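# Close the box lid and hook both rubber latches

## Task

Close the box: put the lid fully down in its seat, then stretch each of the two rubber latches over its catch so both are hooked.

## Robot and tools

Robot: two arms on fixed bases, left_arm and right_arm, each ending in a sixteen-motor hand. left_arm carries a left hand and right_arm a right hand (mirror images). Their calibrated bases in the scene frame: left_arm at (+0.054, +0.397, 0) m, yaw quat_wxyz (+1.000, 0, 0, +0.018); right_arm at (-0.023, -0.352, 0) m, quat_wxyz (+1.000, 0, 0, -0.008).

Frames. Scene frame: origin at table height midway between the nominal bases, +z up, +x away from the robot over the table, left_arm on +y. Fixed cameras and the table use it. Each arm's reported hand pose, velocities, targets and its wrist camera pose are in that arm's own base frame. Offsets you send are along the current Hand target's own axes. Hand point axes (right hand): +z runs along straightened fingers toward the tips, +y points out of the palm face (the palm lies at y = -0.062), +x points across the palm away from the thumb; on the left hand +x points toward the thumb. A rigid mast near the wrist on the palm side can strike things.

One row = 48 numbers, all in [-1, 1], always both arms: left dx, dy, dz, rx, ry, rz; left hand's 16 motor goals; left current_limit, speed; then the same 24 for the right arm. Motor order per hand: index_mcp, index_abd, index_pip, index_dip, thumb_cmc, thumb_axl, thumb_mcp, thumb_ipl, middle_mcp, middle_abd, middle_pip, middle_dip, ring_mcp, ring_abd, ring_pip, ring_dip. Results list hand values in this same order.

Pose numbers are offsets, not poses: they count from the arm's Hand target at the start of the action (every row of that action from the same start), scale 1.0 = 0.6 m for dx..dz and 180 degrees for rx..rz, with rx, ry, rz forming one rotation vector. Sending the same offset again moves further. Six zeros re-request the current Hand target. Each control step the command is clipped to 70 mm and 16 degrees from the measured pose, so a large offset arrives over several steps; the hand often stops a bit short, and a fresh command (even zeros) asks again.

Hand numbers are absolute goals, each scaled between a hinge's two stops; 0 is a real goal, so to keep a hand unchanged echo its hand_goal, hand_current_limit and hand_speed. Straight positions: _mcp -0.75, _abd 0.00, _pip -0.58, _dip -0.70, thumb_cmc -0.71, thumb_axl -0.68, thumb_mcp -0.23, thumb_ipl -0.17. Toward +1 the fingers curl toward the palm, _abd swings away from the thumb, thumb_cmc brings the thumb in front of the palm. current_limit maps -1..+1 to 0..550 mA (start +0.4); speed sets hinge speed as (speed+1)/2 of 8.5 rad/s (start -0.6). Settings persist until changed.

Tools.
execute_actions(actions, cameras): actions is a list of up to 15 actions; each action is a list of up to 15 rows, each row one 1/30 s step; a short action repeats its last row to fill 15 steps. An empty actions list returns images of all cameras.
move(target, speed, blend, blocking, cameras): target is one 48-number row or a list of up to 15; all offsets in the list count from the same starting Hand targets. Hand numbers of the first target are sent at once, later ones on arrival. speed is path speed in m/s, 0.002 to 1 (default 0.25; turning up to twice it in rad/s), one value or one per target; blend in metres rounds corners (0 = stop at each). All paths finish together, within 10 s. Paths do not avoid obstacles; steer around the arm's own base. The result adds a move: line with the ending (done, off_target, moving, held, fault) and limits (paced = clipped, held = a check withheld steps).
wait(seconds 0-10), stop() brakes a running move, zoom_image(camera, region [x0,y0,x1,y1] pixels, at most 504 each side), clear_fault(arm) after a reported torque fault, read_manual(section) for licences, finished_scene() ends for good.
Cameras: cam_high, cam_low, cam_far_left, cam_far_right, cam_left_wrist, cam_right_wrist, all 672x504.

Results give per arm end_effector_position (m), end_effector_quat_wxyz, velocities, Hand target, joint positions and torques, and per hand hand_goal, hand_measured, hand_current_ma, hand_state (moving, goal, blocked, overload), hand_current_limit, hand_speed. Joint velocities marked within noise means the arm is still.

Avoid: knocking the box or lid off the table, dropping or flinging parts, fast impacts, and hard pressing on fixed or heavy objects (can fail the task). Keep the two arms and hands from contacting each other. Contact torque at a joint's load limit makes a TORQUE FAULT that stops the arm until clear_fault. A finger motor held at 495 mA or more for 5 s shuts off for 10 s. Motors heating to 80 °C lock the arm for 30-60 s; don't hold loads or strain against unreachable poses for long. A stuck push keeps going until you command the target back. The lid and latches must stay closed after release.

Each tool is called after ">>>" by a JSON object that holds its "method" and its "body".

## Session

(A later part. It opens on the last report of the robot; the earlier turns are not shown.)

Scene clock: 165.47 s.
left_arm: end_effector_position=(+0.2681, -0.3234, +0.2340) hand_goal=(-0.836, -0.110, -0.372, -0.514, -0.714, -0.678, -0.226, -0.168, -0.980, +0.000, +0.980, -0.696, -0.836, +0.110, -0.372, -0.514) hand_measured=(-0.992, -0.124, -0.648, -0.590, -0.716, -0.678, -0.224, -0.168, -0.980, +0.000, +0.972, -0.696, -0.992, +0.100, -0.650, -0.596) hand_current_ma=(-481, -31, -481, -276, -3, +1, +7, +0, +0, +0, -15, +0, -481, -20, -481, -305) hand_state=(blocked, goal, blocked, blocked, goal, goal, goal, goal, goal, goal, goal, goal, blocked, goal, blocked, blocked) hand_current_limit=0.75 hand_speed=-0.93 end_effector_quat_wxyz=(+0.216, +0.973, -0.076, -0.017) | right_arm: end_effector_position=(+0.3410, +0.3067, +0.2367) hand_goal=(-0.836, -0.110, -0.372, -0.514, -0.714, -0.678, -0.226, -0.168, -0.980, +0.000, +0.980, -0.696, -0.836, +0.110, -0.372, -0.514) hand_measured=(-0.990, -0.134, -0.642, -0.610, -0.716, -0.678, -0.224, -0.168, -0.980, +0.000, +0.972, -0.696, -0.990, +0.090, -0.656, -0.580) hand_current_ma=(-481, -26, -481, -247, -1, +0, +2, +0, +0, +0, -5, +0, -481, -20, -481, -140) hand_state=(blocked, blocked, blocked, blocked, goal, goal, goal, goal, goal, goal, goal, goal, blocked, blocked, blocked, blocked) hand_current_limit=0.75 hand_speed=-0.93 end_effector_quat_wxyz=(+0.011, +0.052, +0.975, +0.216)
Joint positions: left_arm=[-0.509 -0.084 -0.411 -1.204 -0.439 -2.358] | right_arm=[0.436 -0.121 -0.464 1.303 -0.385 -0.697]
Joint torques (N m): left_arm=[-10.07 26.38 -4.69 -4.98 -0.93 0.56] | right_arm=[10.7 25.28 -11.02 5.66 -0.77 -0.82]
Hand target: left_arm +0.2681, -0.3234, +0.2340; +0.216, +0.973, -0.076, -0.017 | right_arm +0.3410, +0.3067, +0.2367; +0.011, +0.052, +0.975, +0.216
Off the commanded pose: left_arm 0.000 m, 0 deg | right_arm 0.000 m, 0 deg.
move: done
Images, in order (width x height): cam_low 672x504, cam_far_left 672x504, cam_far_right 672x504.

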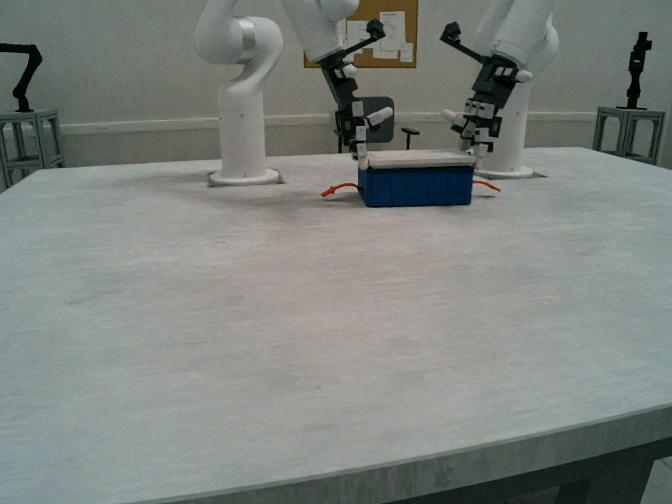

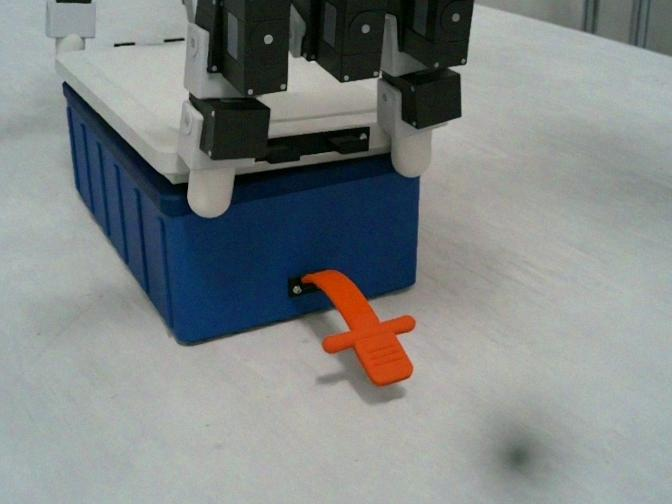

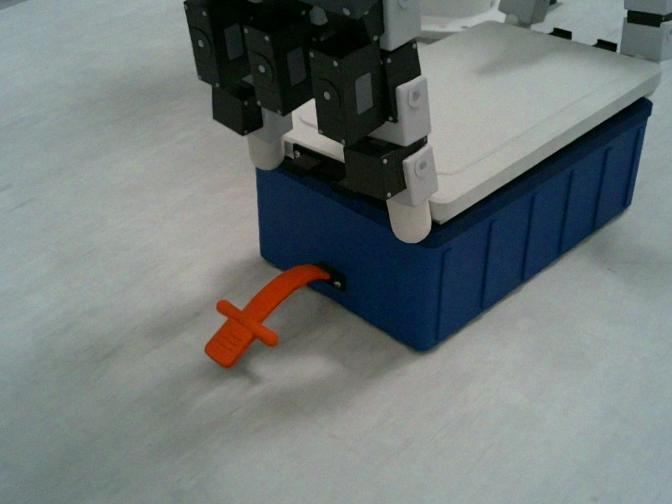

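>>> {"method": "move", "body": {"target": [0,-0.0056,0.0121,0,0,0,-0.836,-0.11,-0.372,-0.514,-0.714,-0.678,-0.226,-0.168,-0.98,0,0.98,-0.696,-0.836,0.11,-0.372,-0.514,0.75,-0.93, 0,0,0,0,0,0,-0.836,-0.11,-0.372,-0.514,-0.714,-0.678,-0.226,-0.168,-0.98,0,0.98,-0.696,-0.836,0.11,-0.372,-0.514,0.75,-0.93], "speed": 0.02, "cameras": ["cam_far_left","cam_far_right","cam_low","cam_high"]}}

>>> {"method": "zoom_image", "body": {"camera": "cam_low", "region": [345, 130, 485, 220]}}

>>> {"method": "zoom_image", "body": {"camera": "cam_far_left", "region": [140, 140, 220, 220]}}

>>> {"method": "zoom_image", "body": {"camera": "cam_far_left", "region": [240, 100, 440, 220]}}

>>> {"method": "zoom_image", "body": {"camera": "cam_far_right", "region": [560, 60, 672, 150]}}

>>> {"method": "zoom_image", "body": {"camera": "cam_far_right", "region": [410, 180, 490, 260]}}

Scene clock: 176.00 s.
left_arm: end_effector_position=(+0.2681, -0.3235, +0.2260) hand_goal=(-0.836, -0.110, -0.372, -0.514, -0.714, -0.678, -0.226, -0.168, -0.980, +0.000, +0.980, -0.696, -0.836, +0.110, -0.372, -0.514) hand_measured=(-0.992, -0.120, -0.648, -0.578, -0.716, -0.678, -0.224, -0.168, -0.980, +0.000, +0.972, -0.696, -0.992, +0.106, -0.650, -0.582) hand_current_ma=(-481, -20, -481, -227, -3, +1, +7, +0, +0, +0, -15, +0, -481, -6, -481, -246) hand_state=(blocked, goal, blocked, blocked, goal, goal, goal, goal, goal, goal, goal, goal, blocked, goal, blocked, blocked) hand_current_limit=0.75 hand_speed=-0.93 end_effector_quat_wxyz=(+0.216, +0.973, -0.076, -0.017) | right_arm: end_effector_position=(+0.3410, +0.3067, +0.2367) hand_goal=(-0.836, -0.110, -0.372, -0.514, -0.714, -0.678, -0.226, -0.168, -0.980, +0.000, +0.980, -0.696, -0.836, +0.110, -0.372, -0.514) hand_measured=(-0.990, -0.130, -0.642, -0.610, -0.716, -0.678, -0.224, -0.168, -0.980, +0.000, +0.972, -0.696, -0.990, +0.094, -0.658, -0.580) hand_current_ma=(-481, -19, -481, -247, -1, +0, +2, +0, +0, +0, -5, +0, -481, -14, -481, -140) hand_state=(blocked, blocked, blocked, blocked, goal, goal, goal, goal, goal, goal, goal, goal, blocked, goal, blocked, blocked) hand_current_limit=0.75 hand_speed=-0.93 end_effector_quat_wxyz=(+0.011, +0.052, +0.975, +0.216)
Joint positions: left_arm=[-0.509 -0.108 -0.409 -1.256 -0.43 -2.301] | right_arm=[0.436 -0.121 -0.464 1.303 -0.384 -0.697]
Joint torques (N m): left_arm=[-8.23 7.89 -3.94 -5.14 -0.4 0.53] | right_arm=[10.96 23.87 -13.83 5.78 -1.23 -0.93]
Hand target: left_arm +0.2681, -0.3235, +0.2260; +0.216, +0.973, -0.076, -0.017 | right_arm +0.3410, +0.3067, +0.2367; +0.011, +0.052, +0.975, +0.216
Off the commanded pose: left_arm 0.000 m, 0 deg | right_arm 0.000 m, 0 deg.
move: done
Images, in order (width x height): cam_high 672x504, cam_low 672x504, cam_far_left 672x504, cam_far_right 672x504.

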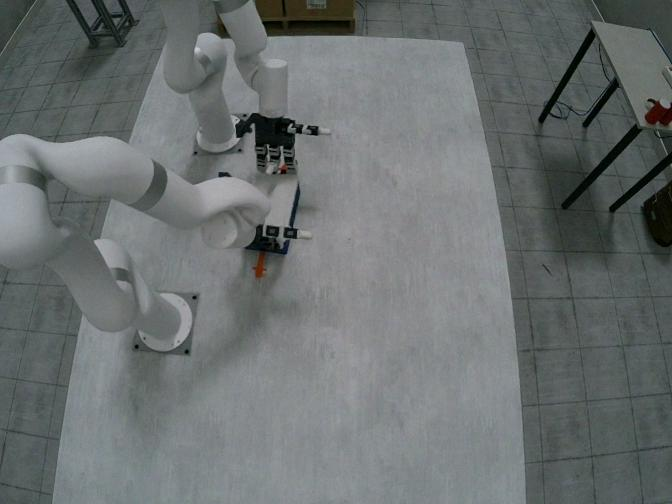

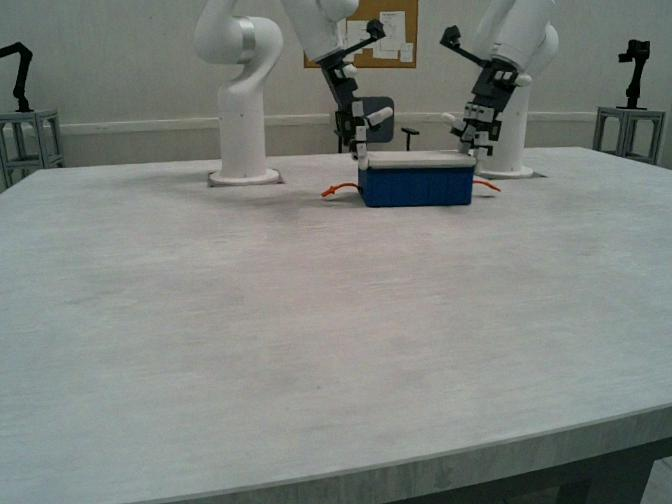

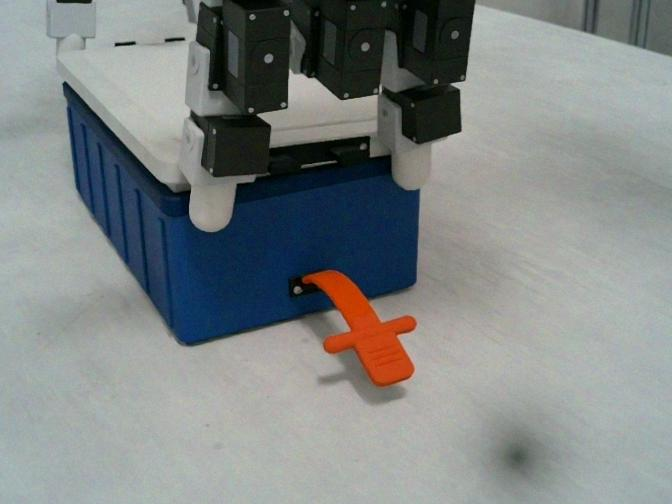

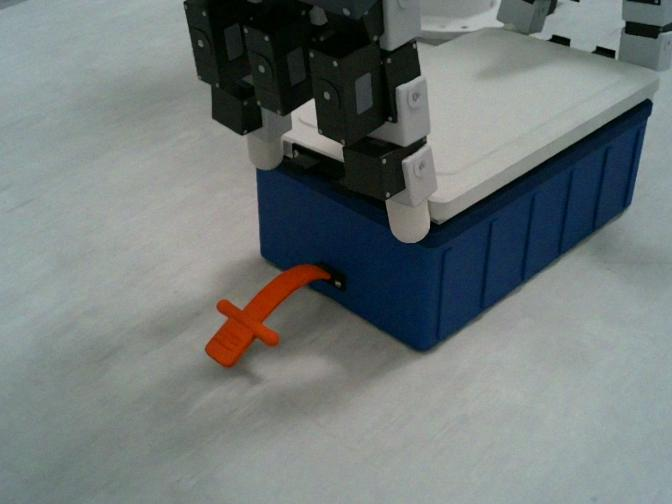

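Scaled by 3.600 from the camera's 672x504 image, which has a finer 960x720 frame.

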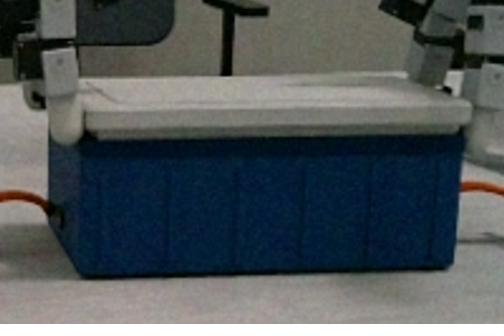

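Scaled by 6.300 from the camera's 672x504 image, which has a finer 960x720 frame.

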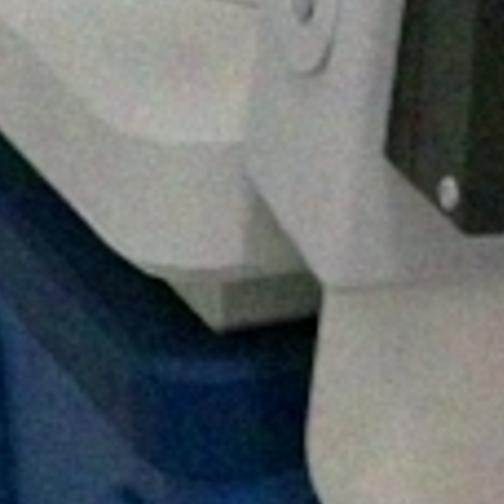

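Scaled by 2.520 from the camera's 672x504 image, which has a finer 960x720 frame.

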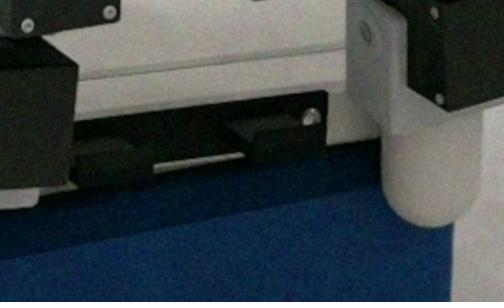

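Scaled by 4.500 from the camera's 672x504 image, which has a finer 960x720 frame.

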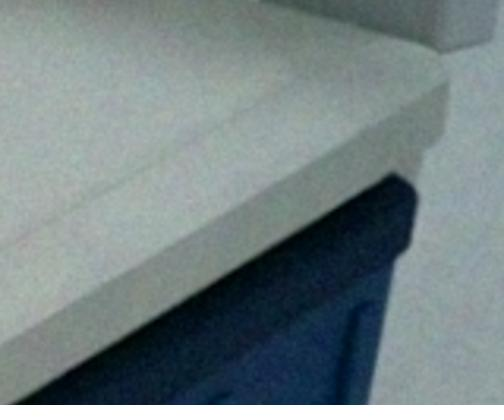

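Scaled by 6.300 from the camera's 672x504 image, which has a finer 960x720 frame.

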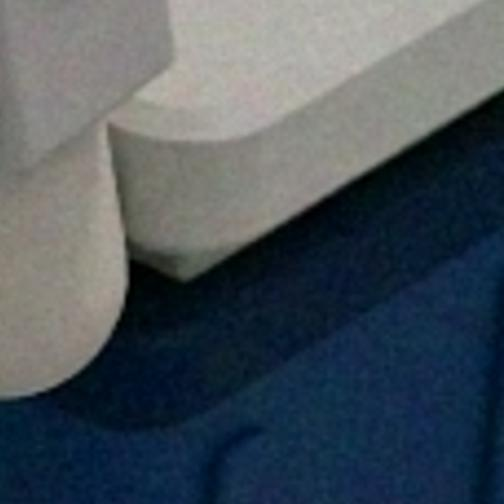

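>>> {"method": "move", "body": {"target": [0,-0.0028,0.006,0,0,0,-0.836,-0.11,-0.372,-0.514,-0.714,-0.678,-0.226,-0.168,-0.98,0,0.98,-0.696,-0.836,0.11,-0.372,-0.514,0.75,-0.93, 0,-0.0028,0.006,0,0,0,-0.836,-0.11,-0.372,-0.514,-0.714,-0.678,-0.226,-0.168,-0.98,0,0.98,-0.696,-0.836,0.11,-0.372,-0.514,0.75,-0.93], "speed": 0.01, "cameras": ["cam_far_left","cam_far_right","cam_low"]}}

>>> {"method": "zoom_image", "body": {"camera": "cam_low", "region": [345, 130, 485, 220]}}

>>> {"method": "zoom_image", "body": {"camera": "cam_far_left", "region": [140, 140, 220, 220]}}

>>> {"method": "zoom_image", "body": {"camera": "cam_far_right", "region": [560, 60, 672, 150]}}

>>> {"method": "zoom_image", "body": {"camera": "cam_far_right", "region": [410, 180, 490, 260]}}

Scene clock: 179.60 s.
left_arm: end_effector_position=(+0.2681, -0.3235, +0.2220) hand_goal=(-0.836, -0.110, -0.372, -0.514, -0.714, -0.678, -0.226, -0.168, -0.980, +0.000, +0.980, -0.696, -0.836, +0.110, -0.372, -0.514) hand_measured=(-0.992, -0.120, -0.648, -0.578, -0.716, -0.678, -0.224, -0.168, -0.980, +0.000, +0.972, -0.696, -0.992, +0.110, -0.650, -0.582) hand_current_ma=(-481, -20, -481, -227, -3, +1, +7, +0, +0, +0, -15, +0, -481, -1, -481, -246) hand_state=(blocked, goal, blocked, blocked, goal, goal, goal, goal, goal, goal, goal, goal, blocked, goal, blocked, blocked) hand_current_limit=0.75 hand_speed=-0.93 end_effector_quat_wxyz=(+0.216, +0.973, -0.076, -0.017) | right_arm: end_effector_position=(+0.3410, +0.3067, +0.2328) hand_goal=(-0.836, -0.110, -0.372, -0.514, -0.714, -0.678, -0.226, -0.168, -0.980, +0.000, +0.980, -0.696, -0.836, +0.110, -0.372, -0.514) hand_measured=(-0.992, -0.126, -0.642, -0.610, -0.716, -0.678, -0.224, -0.168, -0.980, +0.000, +0.972, -0.696, -0.990, +0.108, -0.658, -0.580) hand_current_ma=(-481, -13, -481, -247, -1, +0, +2, +0, +0, +0, -5, +0, -481, +0, -481, -140) hand_state=(blocked, goal, blocked, blocked, goal, goal, goal, goal, goal, goal, goal, goal, blocked, goal, blocked, blocked) hand_current_limit=0.75 hand_speed=-0.93 end_effector_quat_wxyz=(+0.011, +0.052, +0.975, +0.216)
Joint positions: left_arm=[-0.509 -0.12 -0.408 -1.283 -0.426 -2.271] | right_arm=[0.436 -0.132 -0.463 1.332 -0.381 -0.728]
Joint torques (N m): left_arm=[3.19 7.74 -3.19 -5.09 -0.19 0.57] | right_arm=[10.87 4.68 -9.52 6.31 -1.02 -1.21]
Hand target: left_arm +0.2681, -0.3235, +0.2220; +0.216, +0.973, -0.076, -0.017 | right_arm +0.3410, +0.3067, +0.2328; +0.011, +0.052, +0.975, +0.216
Off the commanded pose: left_arm 0.000 m, 0 deg | right_arm 0.000 m, 0 deg.
move: done
Images, in order (width x height): cam_low 672x504, cam_far_left 672x504, cam_far_right 672x504.

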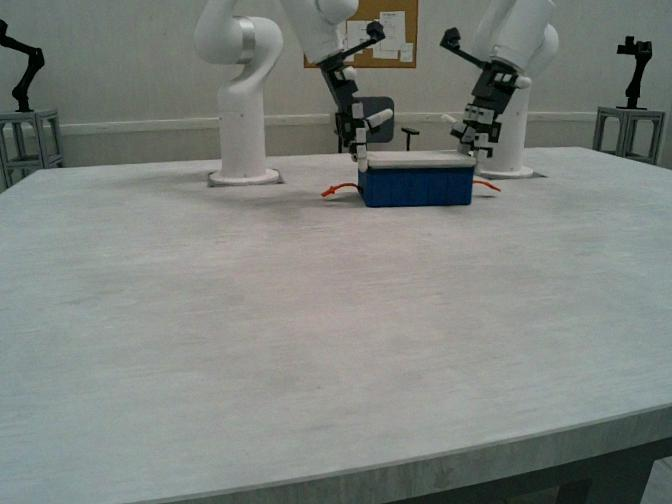

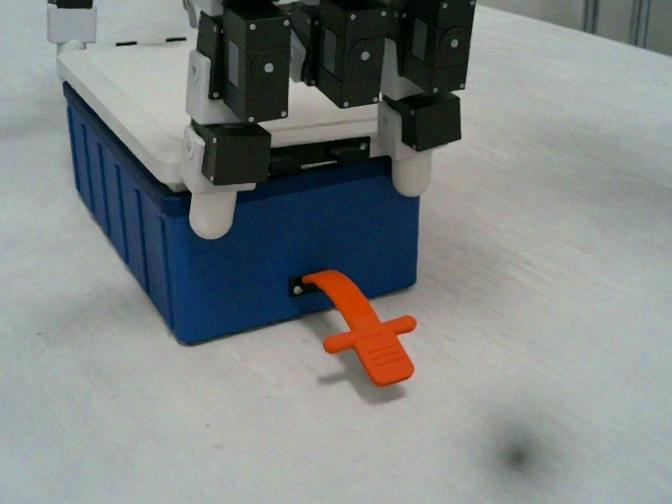

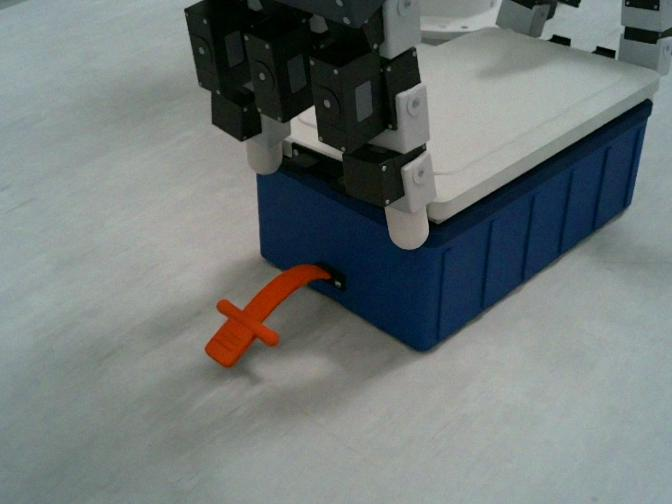

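Scaled by 3.600 from the camera's 672x504 image, which has a finer 960x720 frame.

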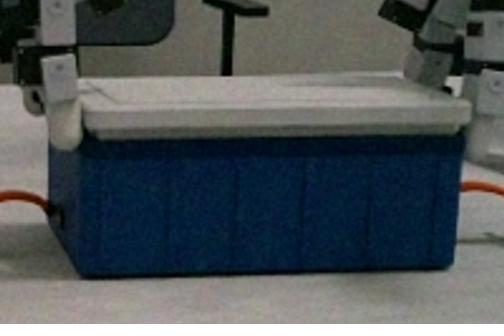

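Scaled by 6.300 from the camera's 672x504 image, which has a finer 960x720 frame.

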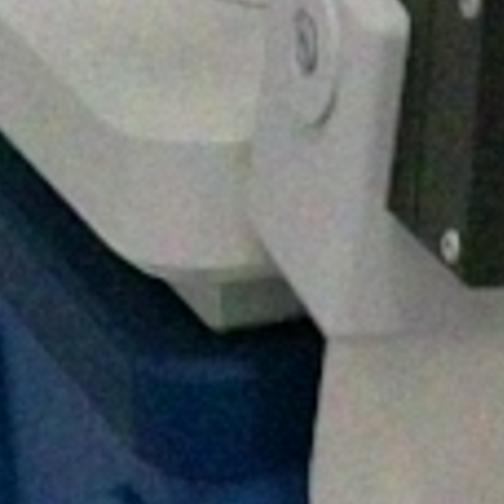

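Scaled by 4.500 from the camera's 672x504 image, which has a finer 960x720 frame.

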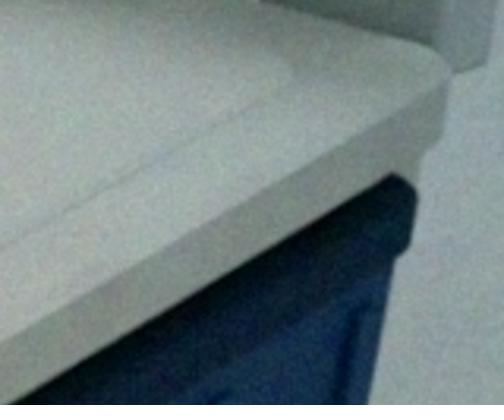

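Scaled by 6.300 from the camera's 672x504 image, which has a finer 960x720 frame.

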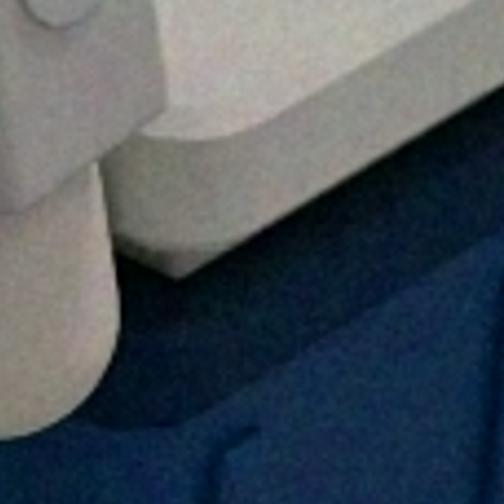

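>>> {"method": "move", "body": {"target": [[0.0033,-0.00035,0.00076,0,0,0,-0.836,-0.11,-0.372,-0.514,-0.714,-0.678,-0.226,-0.168,-0.98,0,0.98,-0.696,-0.836,0.11,-0.372,-0.514,0.75,-0.93, -0.0033,-0.00035,0.00076,0,0,0,-0.836,-0.11,-0.372,-0.514,-0.714,-0.678,-0.226,-0.168,-0.98,0,0.98,-0.696,-0.836,0.11,-0.372,-0.514,0.75,-0.93],[-0.0033,-0.0007,0.0015,0,0,0,-0.836,-0.11,-0.372,-0.514,-0.714,-0.678,-0.226,-0.168,-0.98,0,0.98,-0.696,-0.836,0.11,-0.372,-0.514,0.75,-0.93, 0.0033,-0.0007,0.0015,0,0,0,-0.836,-0.11,-0.372,-0.514,-0.714,-0.678,-0.226,-0.168,-0.98,0,0.98,-0.696,-0.836,0.11,-0.372,-0.514,0.75,-0.93],[0,-0.0041,0.0009,0,0,0,-0.836,-0.11,-0.372,-0.514,-0.714,-0.678,-0.226,-0.168,-0.98,0,0.98,-0.696,-0.836,0.11,-0.372,-0.514,0.75,-0.93, 0,0.0019,0.0037,0,0,0,-0.836,-0.11,-0.372,-0.514,-0.714,-0.678,-0.226,-0.168,-0.98,0,0.98,-0.696,-0.836,0.11,-0.372,-0.514,0.75,-0.93],[0,0.0016,0.0044,0,0,0,-0.836,-0.11,-0.372,-0.514,-0.714,-0.678,-0.226,-0.168,-0.98,0,0.98,-0.696,-0.836,0.11,-0.372,-0.514,0.75,-0.93, 0,-0.0044,0.0016,0,0,0,-0.836,-0.11,-0.372,-0.514,-0.714,-0.678,-0.226,-0.168,-0.98,0,0.98,-0.696,-0.836,0.11,-0.372,-0.514,0.75,-0.93],[0,-0.0018,0.0038,0,0,0,-0.836,-0.11,-0.372,-0.514,-0.714,-0.678,-0.226,-0.168,-0.98,0,0.98,-0.696,-0.836,0.11,-0.372,-0.514,0.75,-0.93, 0,-0.0018,0.0038,0,0,0,-0.836,-0.11,-0.372,-0.514,-0.714,-0.678,-0.226,-0.168,-0.98,0,0.98,-0.696,-0.836,0.11,-0.372,-0.514,0.75,-0.93]], "speed": 0.01, "cameras": ["cam_far_left","cam_far_right","cam_low"]}}

>>> {"method": "zoom_image", "body": {"camera": "cam_low", "region": [345, 130, 485, 220]}}

>>> {"method": "zoom_image", "body": {"camera": "cam_far_left", "region": [140, 140, 220, 220]}}

>>> {"method": "zoom_image", "body": {"camera": "cam_far_right", "region": [410, 180, 490, 260]}}

Scene clock: 190.67 s.
left_arm: end_effector_position=(+0.2682, -0.3235, +0.2195) hand_goal=(-0.836, -0.110, -0.372, -0.514, -0.714, -0.678, -0.226, -0.168, -0.980, +0.000, +0.980, -0.696, -0.836, +0.110, -0.372, -0.514) hand_measured=(-0.992, -0.114, -0.662, -0.578, -0.716, -0.678, -0.224, -0.168, -0.980, +0.000, +0.972, -0.696, -0.992, +0.120, -0.668, -0.574) hand_current_ma=(-481, -7, -481, -229, -3, +1, +7, +0, +0, +0, -15, +0, -481, +20, -481, -208) hand_state=(blocked, goal, blocked, blocked, goal, goal, goal, goal, goal, goal, goal, goal, blocked, goal, blocked, blocked) hand_current_limit=0.75 hand_speed=-0.93 end_effector_quat_wxyz=(+0.216, +0.973, -0.076, -0.017) | right_arm: end_effector_position=(+0.3410, +0.3067, +0.2303) hand_goal=(-0.836, -0.110, -0.372, -0.514, -0.714, -0.678, -0.226, -0.168, -0.980, +0.000, +0.980, -0.696, -0.836, +0.110, -0.372, -0.514) hand_measured=(-0.992, -0.130, -0.646, -0.598, -0.716, -0.678, -0.224, -0.168, -0.980, +0.000, +0.972, -0.696, -0.990, +0.114, -0.660, -0.572) hand_current_ma=(-481, -20, -481, -205, -1, +0, +2, +0, +0, +0, -5, +0, -481, +2, -481, -114) hand_state=(blocked, blocked, blocked, blocked, goal, goal, goal, goal, goal, goal, goal, goal, blocked, goal, blocked, blocked) hand_current_limit=0.75 hand_speed=-0.93 end_effector_quat_wxyz=(+0.011, +0.052, +0.975, +0.216)
Joint positions: left_arm=[-0.509 -0.128 -0.408 -1.301 -0.424 -2.252] | right_arm=[0.436 -0.139 -0.462 1.351 -0.38 -0.748]
Joint torques (N m): left_arm=[5.48 7.45 -3.06 1.77 -6.1 0.48] | right_arm=[11.58 5.84 -20.22 6.01 -0.95 -1.09]
Hand target: left_arm +0.2681, -0.3234, +0.2195; +0.216, +0.973, -0.076, -0.017 | right_arm +0.3410, +0.3067, +0.2302; +0.011, +0.052, +0.975, +0.216
Off the commanded pose: left_arm 0.000 m, 0 deg | right_arm 0.000 m, 0 deg.
move: done
Images, in order (width x height): cam_low 672x504, cam_far_left 672x504, cam_far_right 672x504.

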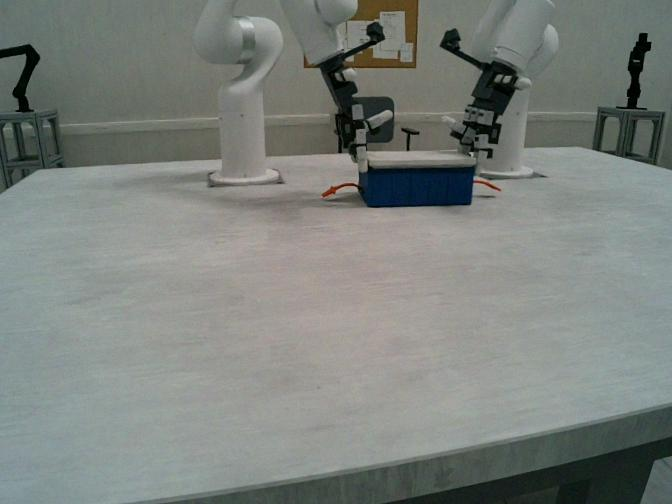

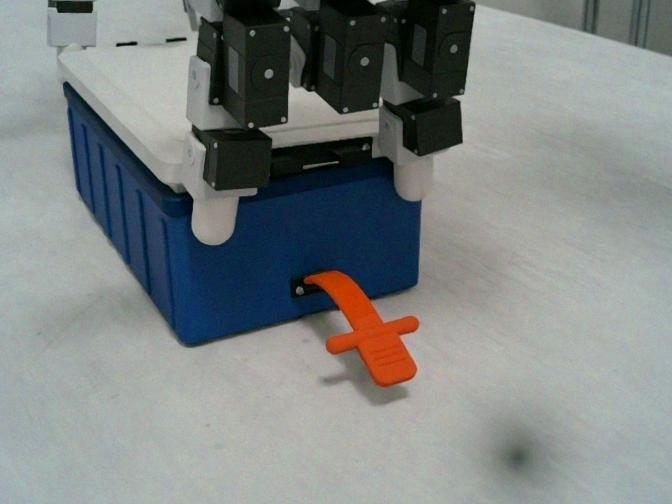

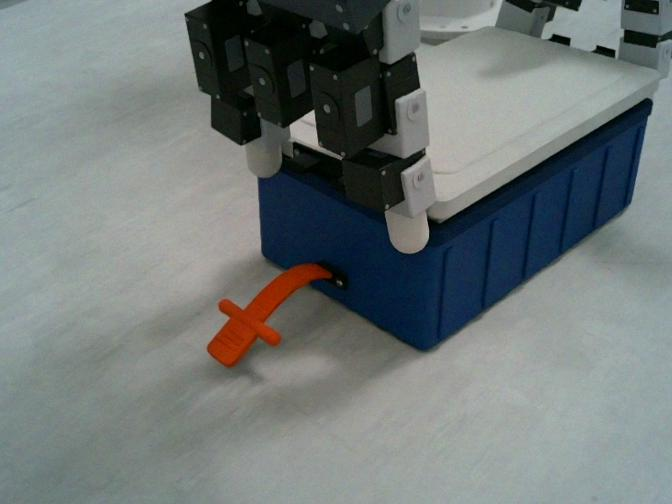

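Scaled by 3.600 from the camera's 672x504 image, which has a finer 960x720 frame.

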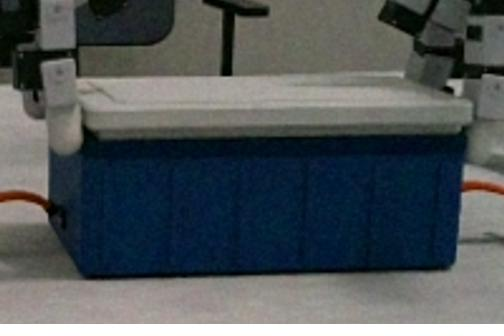

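Scaled by 6.300 from the camera's 672x504 image, which has a finer 960x720 frame.

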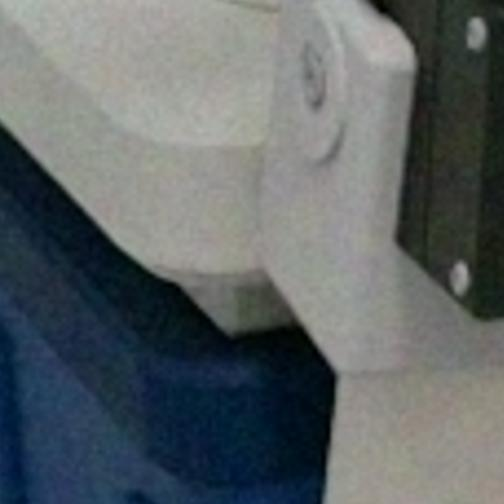

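Scaled by 6.300 from the camera's 672x504 image, which has a finer 960x720 frame.

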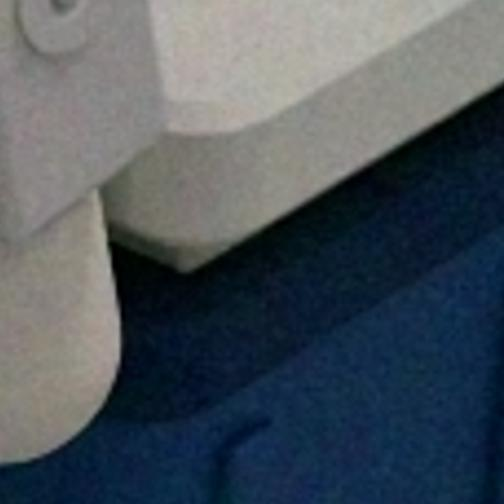

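>>> {"method": "move", "body": {"target": [0,0,0,0,0,0,-0.99,-0.11,-0.75,-0.75,-0.714,-0.678,-0.226,-0.168,-0.98,0,0.98,-0.696,-0.99,0.11,-0.75,-0.75,0.75,-0.93, 0,0,0,0,0,0,-0.99,-0.11,-0.75,-0.75,-0.714,-0.678,-0.226,-0.168,-0.98,0,0.98,-0.696,-0.99,0.11,-0.75,-0.75,0.75,-0.93], "speed": 0.02, "cameras": []}}

>>> {"method": "move", "body": {"target": [0,-0.0302,-0.0141,0,0,0,-0.99,-0.11,-0.75,-0.75,-0.714,-0.678,-0.226,-0.168,-0.98,0,0.98,-0.696,-0.99,0.11,-0.75,-0.75,0.75,-0.7, 0,-0.0302,-0.0141,0,0,0,-0.99,-0.11,-0.75,-0.75,-0.714,-0.678,-0.226,-0.168,-0.98,0,0.98,-0.696,-0.99,0.11,-0.75,-0.75,0.75,-0.7], "speed": 0.05, "cameras": ["all"]}}

>>> {"method": "zoom_image", "body": {"camera": "cam_far_left", "region": [40, 40, 440, 300]}}

>>> {"method": "zoom_image", "body": {"camera": "cam_far_right", "region": [230, 20, 672, 300]}}

Scene clock: 194.57 s.
left_arm: end_effector_position=(+0.2681, -0.3235, +0.2195) hand_goal=(-0.990, -0.110, -0.750, -0.750, -0.714, -0.678, -0.226, -0.168, -0.980, +0.000, +0.980, -0.696, -0.990, +0.110, -0.750, -0.750) hand_measured=(-0.992, -0.112, -0.746, -0.748, -0.716, -0.678, -0.224, -0.168, -0.980, +0.000, +0.972, -0.696, -0.992, +0.112, -0.746, -0.748) hand_current_ma=(-4, -4, +6, +5, -3, +1, +7, +0, +0, +0, -15, +0, -4, +4, +8, +5) hand_state=(goal, goal, goal, goal, goal, goal, goal, goal, goal, goal, goal, goal, goal, goal, goal, goal) hand_current_limit=0.75 hand_speed=-0.93 end_effector_quat_wxyz=(+0.216, +0.973, -0.076, -0.017) | right_arm: end_effector_position=(+0.3410, +0.3068, +0.2303) hand_goal=(-0.990, -0.110, -0.750, -0.750, -0.714, -0.678, -0.226, -0.168, -0.980, +0.000, +0.980, -0.696, -0.990, +0.110, -0.750, -0.750) hand_measured=(-0.992, -0.112, -0.746, -0.748, -0.716, -0.678, -0.224, -0.168, -0.980, +0.000, +0.972, -0.696, -0.992, +0.112, -0.746, -0.748) hand_current_ma=(-1, -1, +2, +1, -1, +0, +2, +0, +0, +0, -5, +0, -1, +1, +2, +1) hand_state=(goal, goal, goal, goal, goal, goal, goal, goal, goal, goal, goal, goal, goal, goal, goal, goal) hand_current_limit=0.75 hand_speed=-0.93 end_effector_quat_wxyz=(+0.011, +0.052, +0.975, +0.216)
Joint positions: left_arm=[-0.509 -0.128 -0.408 -1.301 -0.424 -2.252] | right_arm=[0.436 -0.14 -0.462 1.351 -0.38 -0.748]
Joint torques (N m): left_arm=[5.57 10.69 -2.78 2.28 1.73 0.38] | right_arm=[0.94 10.11 -13.93 1.64 -1.05 -0.83]
Hand target: left_arm +0.2681, -0.3234, +0.2195; +0.216, +0.973, -0.076, -0.017 | right_arm +0.3410, +0.3067, +0.2302; +0.011, +0.052, +0.975, +0.216
Off the commanded pose: left_arm 0.000 m, 0 deg | right_arm 0.000 m, 0 deg.
move: done
No camera images: "cameras" was empty.

Scene clock: 195.37 s.
left_arm: end_effector_position=(+0.2712, -0.3037, +0.2195) hand_goal=(-0.990, -0.110, -0.750, -0.750, -0.714, -0.678, -0.226, -0.168, -0.980, +0.000, +0.980, -0.696, -0.990, +0.110, -0.750, -0.750) hand_measured=(-0.992, -0.112, -0.746, -0.748, -0.716, -0.678, -0.224, -0.168, -0.980, +0.000, +0.972, -0.696, -0.992, +0.112, -0.746, -0.748) hand_current_ma=(-3, -4, +6, +5, -3, +1, +7, +0, +0, +0, -15, +0, -3, +4, +7, +5) hand_state=(goal, goal, goal, goal, goal, goal, goal, goal, goal, goal, goal, goal, goal, goal, goal, goal) hand_current_limit=0.75 hand_speed=-0.70 end_effector_quat_wxyz=(+0.216, +0.973, -0.076, -0.017) | right_arm: end_effector_position=(+0.3389, +0.2868, +0.2303) hand_goal=(-0.990, -0.110, -0.750, -0.750, -0.714, -0.678, -0.226, -0.168, -0.980, +0.000, +0.980, -0.696, -0.990, +0.110, -0.750, -0.750) hand_measured=(-0.992, -0.112, -0.746, -0.748, -0.716, -0.678, -0.224, -0.168, -0.980, +0.000, +0.972, -0.696, -0.992, +0.112, -0.746, -0.748) hand_current_ma=(-1, -1, +2, +1, -1, +0, +2, +0, +0, +0, -5, +0, -1, +1, +2, +1) hand_state=(goal, goal, goal, goal, goal, goal, goal, goal, goal, goal, goal, goal, goal, goal, goal, goal) hand_current_limit=0.75 hand_speed=-0.70 end_effector_quat_wxyz=(+0.011, +0.052, +0.975, +0.216)
Joint positions: left_arm=[-0.448 -0.114 -0.391 -1.257 -0.44 -2.235] | right_arm=[0.383 -0.118 -0.436 1.319 -0.395 -0.769]
Joint torques (N m): left_arm=[9.4 26.33 -2.63 3.11 -3.7 0.6] | right_arm=[-8.64 25.33 -8.61 -3.49 -2.45 -0.95]
Hand target: left_arm +0.2712, -0.3037, +0.2195; +0.216, +0.973, -0.076, -0.017 | right_arm +0.3389, +0.2868, +0.2303; +0.011, +0.052, +0.975, +0.216
Off the commanded pose: left_arm 0.000 m, 0 deg | right_arm 0.000 m, 0 deg.
move: done
camera_calibration:
cam_left_wrist: T_world_to_cam=[[-0.692335, 0.662175, -0.286699, 0.424611], [0.531075, 0.73659, 0.418801, -0.0584482], [0.4885, 0.137692, -0.861632, 0.221815], [0, 0, 0, 1]] pos_world=[0.216657, -0.268657, 0.337337]
cam_right_wrist: T_world_to_cam=[[0.816331, 0.494566, 0.298343, -0.45909], [0.354905, -0.837026, 0.416448, -0.0226354], [0.455682, -0.234075, -0.858814, 0.236147], [0, 0, 0, 1]] pos_world=[0.275195, 0.26338, 0.3492]

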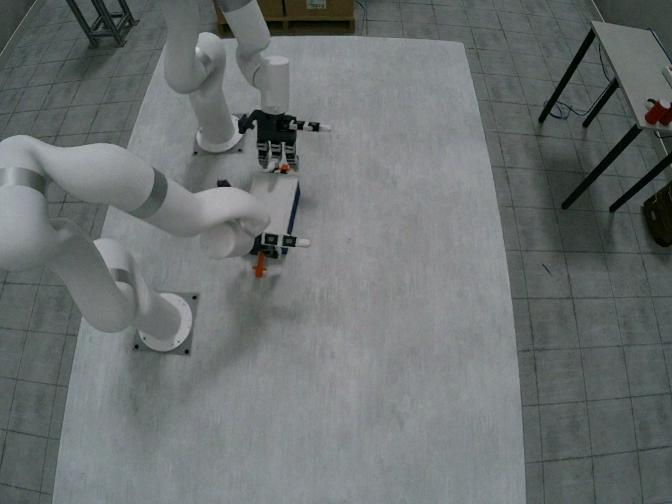

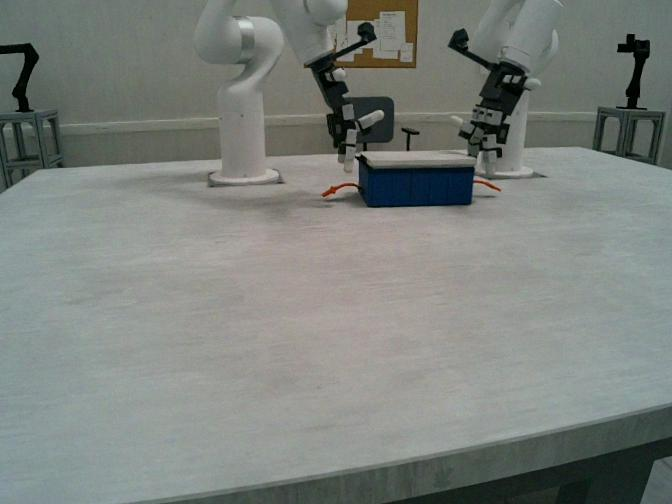

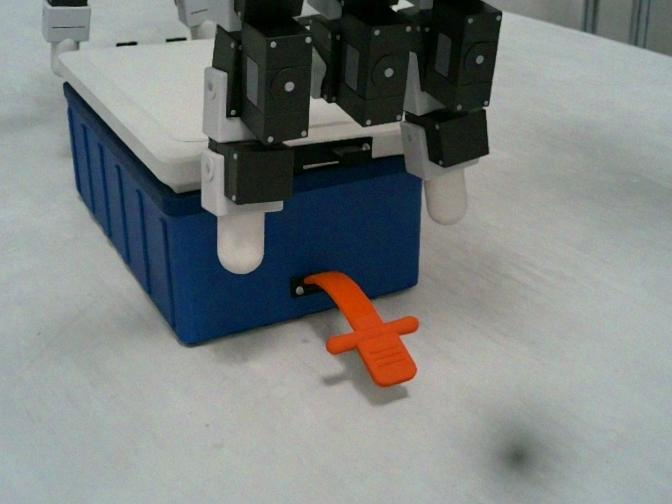

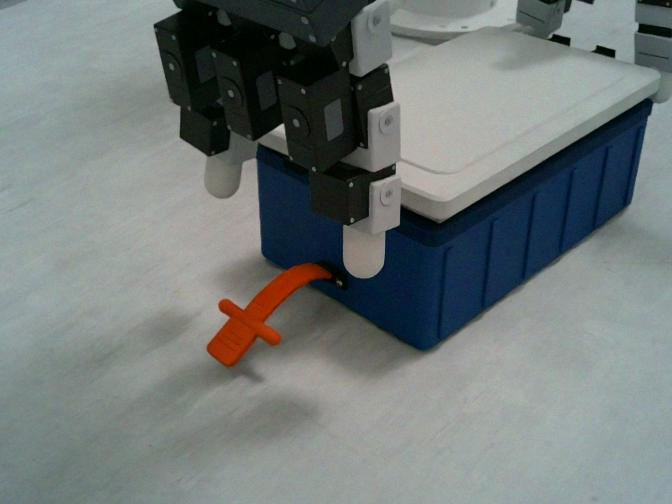

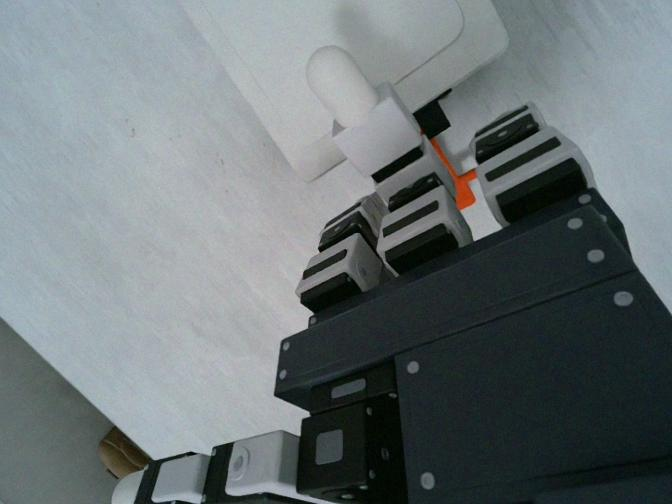

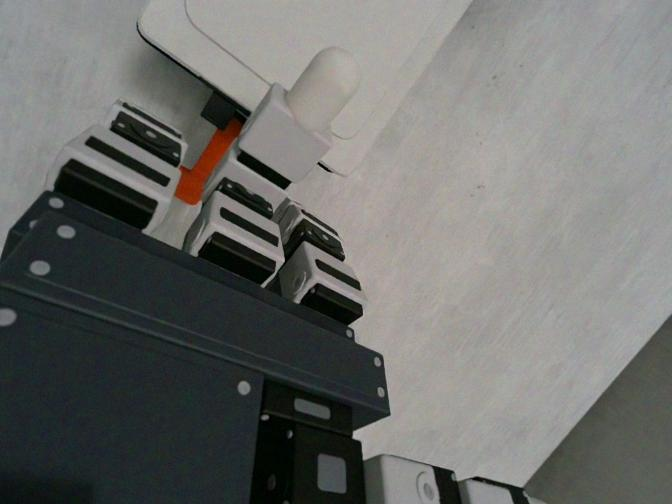

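Scaled by 1.260 from the camera's 672x504 image, which has a finer 960x720 frame.

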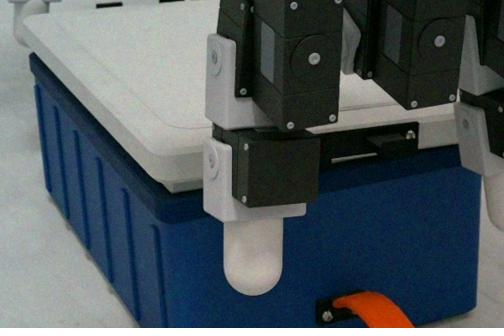

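Scaled by 1.140 from the camera's 672x504 image, which has a finer 960x720 frame.

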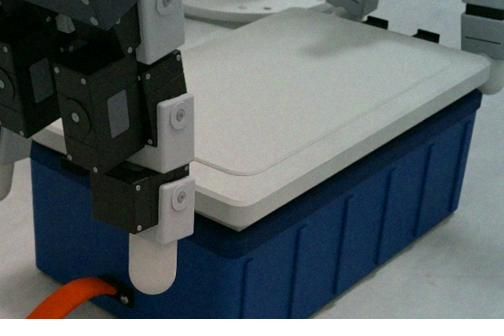

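>>> {"method": "move", "body": {"target": [[0,-0.06,-0.06,0,0,0,-0.99,-0.11,-0.75,-0.75,-0.714,-0.678,-0.226,-0.168,-0.98,0,0.98,-0.696,-0.99,0.11,-0.75,-0.75,0.4,-0.7, 0,-0.06,-0.06,0,0,0,-0.99,-0.11,-0.75,-0.75,-0.714,-0.678,-0.226,-0.168,-0.98,0,0.98,-0.696,-0.99,0.11,-0.75,-0.75,0.4,-0.7],[0,-0.05,-0.35,0,0,0,-0.99,-0.11,-0.75,-0.75,-0.714,-0.678,-0.226,-0.168,-0.98,0,0.98,-0.696,-0.99,0.11,-0.75,-0.75,0.4,-0.7, 0,-0.05,-0.35,0,0,0,-0.99,-0.11,-0.75,-0.75,-0.714,-0.678,-0.226,-0.168,-0.98,0,0.98,-0.696,-0.99,0.11,-0.75,-0.75,0.4,-0.7]], "speed": 0.15, "cameras": ["cam_far_left","cam_far_right","cam_high","cam_low"]}}

>>> {"method": "zoom_image", "body": {"camera": "cam_far_left", "region": [150, 100, 440, 300]}}

>>> {"method": "zoom_image", "body": {"camera": "cam_far_right", "region": [240, 100, 480, 260]}}

>>> {"method": "zoom_image", "body": {"camera": "cam_far_right", "region": [420, 20, 672, 240]}}

>>> {"method": "zoom_image", "body": {"camera": "cam_low", "region": [345, 130, 485, 220]}}

Scene clock: 198.90 s.
left_arm: end_effector_position=(+0.2892, -0.1891, +0.3971) hand_goal=(-0.990, -0.110, -0.750, -0.750, -0.714, -0.678, -0.226, -0.168, -0.980, +0.000, +0.980, -0.696, -0.990, +0.110, -0.750, -0.750) hand_measured=(-0.992, -0.112, -0.748, -0.748, -0.716, -0.678, -0.224, -0.168, -0.980, +0.000, +0.974, -0.696, -0.992, +0.112, -0.746, -0.748) hand_current_ma=(-2, -4, +5, +5, -3, +1, +7, +0, -1, +0, -15, +0, -2, +4, +6, +5) hand_state=(goal, goal, goal, goal, goal, goal, goal, goal, goal, goal, goal, goal, goal, goal, goal, goal) hand_current_limit=0.40 hand_speed=-0.70 end_effector_quat_wxyz=(+0.216, +0.973, -0.076, -0.017) | right_arm: end_effector_position=(+0.3267, +0.1716, +0.4079) hand_goal=(-0.990, -0.110, -0.750, -0.750, -0.714, -0.678, -0.226, -0.168, -0.980, +0.000, +0.980, -0.696, -0.990, +0.110, -0.750, -0.750) hand_measured=(-0.992, -0.112, -0.746, -0.748, -0.716, -0.678, -0.224, -0.168, -0.980, +0.000, +0.972, -0.696, -0.992, +0.112, -0.746, -0.748) hand_current_ma=(-1, -1, +1, +1, -1, +0, +2, +0, +0, +0, -5, +0, -1, +1, +2, +1) hand_state=(goal, goal, goal, goal, goal, goal, goal, goal, goal, goal, goal, goal, goal, goal, goal, goal) hand_current_limit=0.40 hand_speed=-0.70 end_effector_quat_wxyz=(+0.011, +0.052, +0.975, +0.216)
Joint positions: left_arm=[-0.06 0.322 -0.516 -0.541 -0.957 -2.702] | right_arm=[0.018 0.359 -0.517 0.564 -0.901 -0.238]
Joint torques (N m): left_arm=[8.27 18.55 -19.79 3.11 -3.34 -0.69] | right_arm=[-7.21 15.72 -22.05 -2.72 -2.22 0.83]
Hand target: left_arm +0.2892, -0.1891, +0.3971; +0.216, +0.973, -0.076, -0.017 | right_arm +0.3267, +0.1716, +0.4079; +0.011, +0.052, +0.975, +0.216
Off the commanded pose: left_arm 0.000 m, 0 deg | right_arm 0.000 m, 0 deg.
move: done
Images, in order (width x height): cam_high 672x504, cam_low 672x504, cam_far_left 672x504, cam_far_right 672x504.

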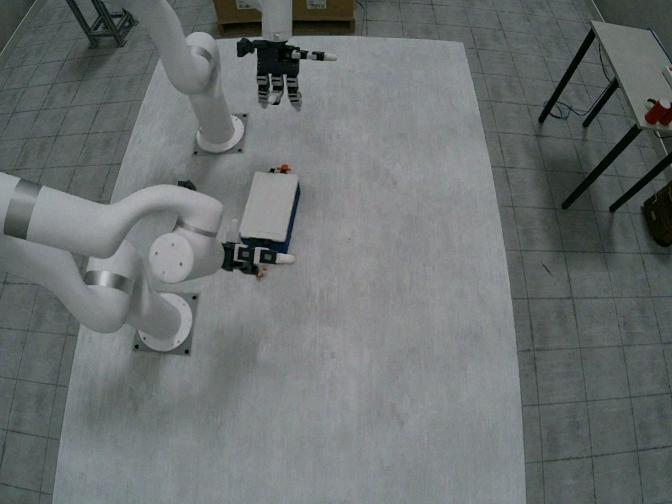

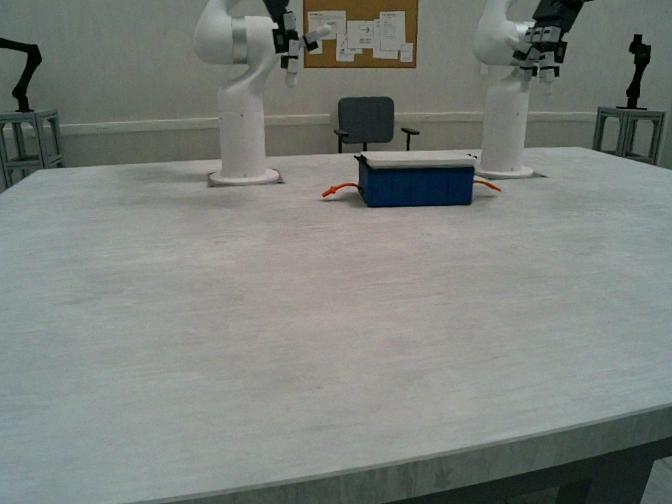

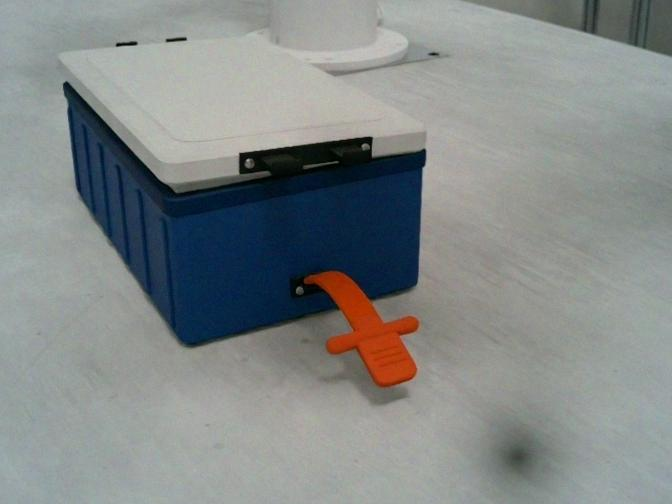

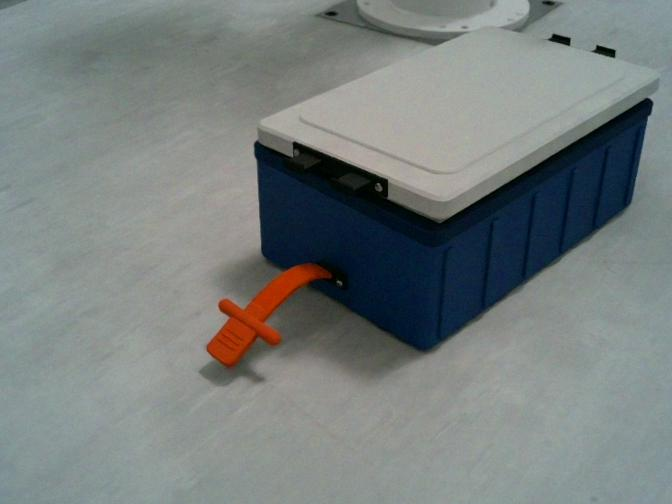

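Scaled by 1.738 from the camera's 672x504 image, which has a finer 960x720 frame.

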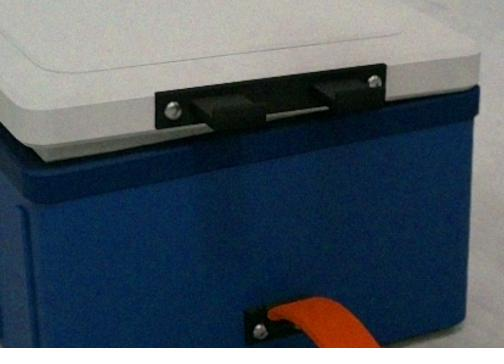

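Scaled by 2.100 from the camera's 672x504 image, which has a finer 960x720 frame.

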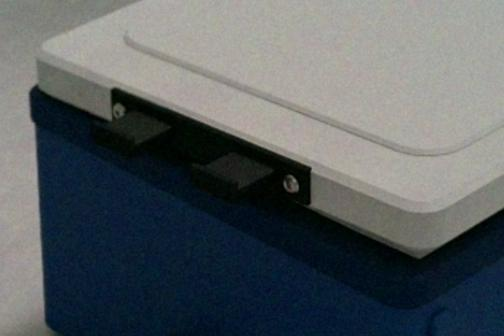

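Scaled by 2.000 from the camera's 672x504 image, which has a finer 960x720 frame.

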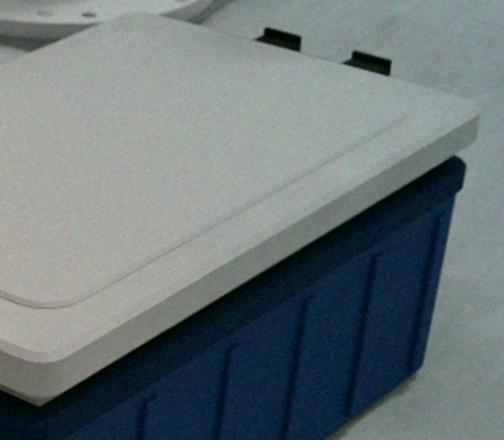

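Scaled by 3.600 from the camera's 672x504 image, which has a finer 960x720 frame.

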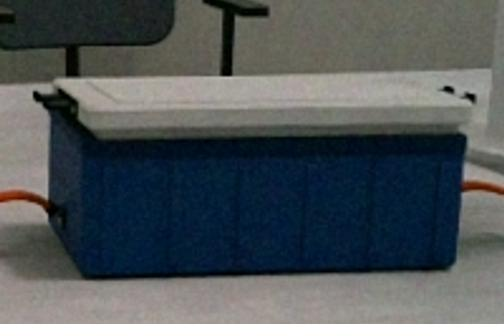

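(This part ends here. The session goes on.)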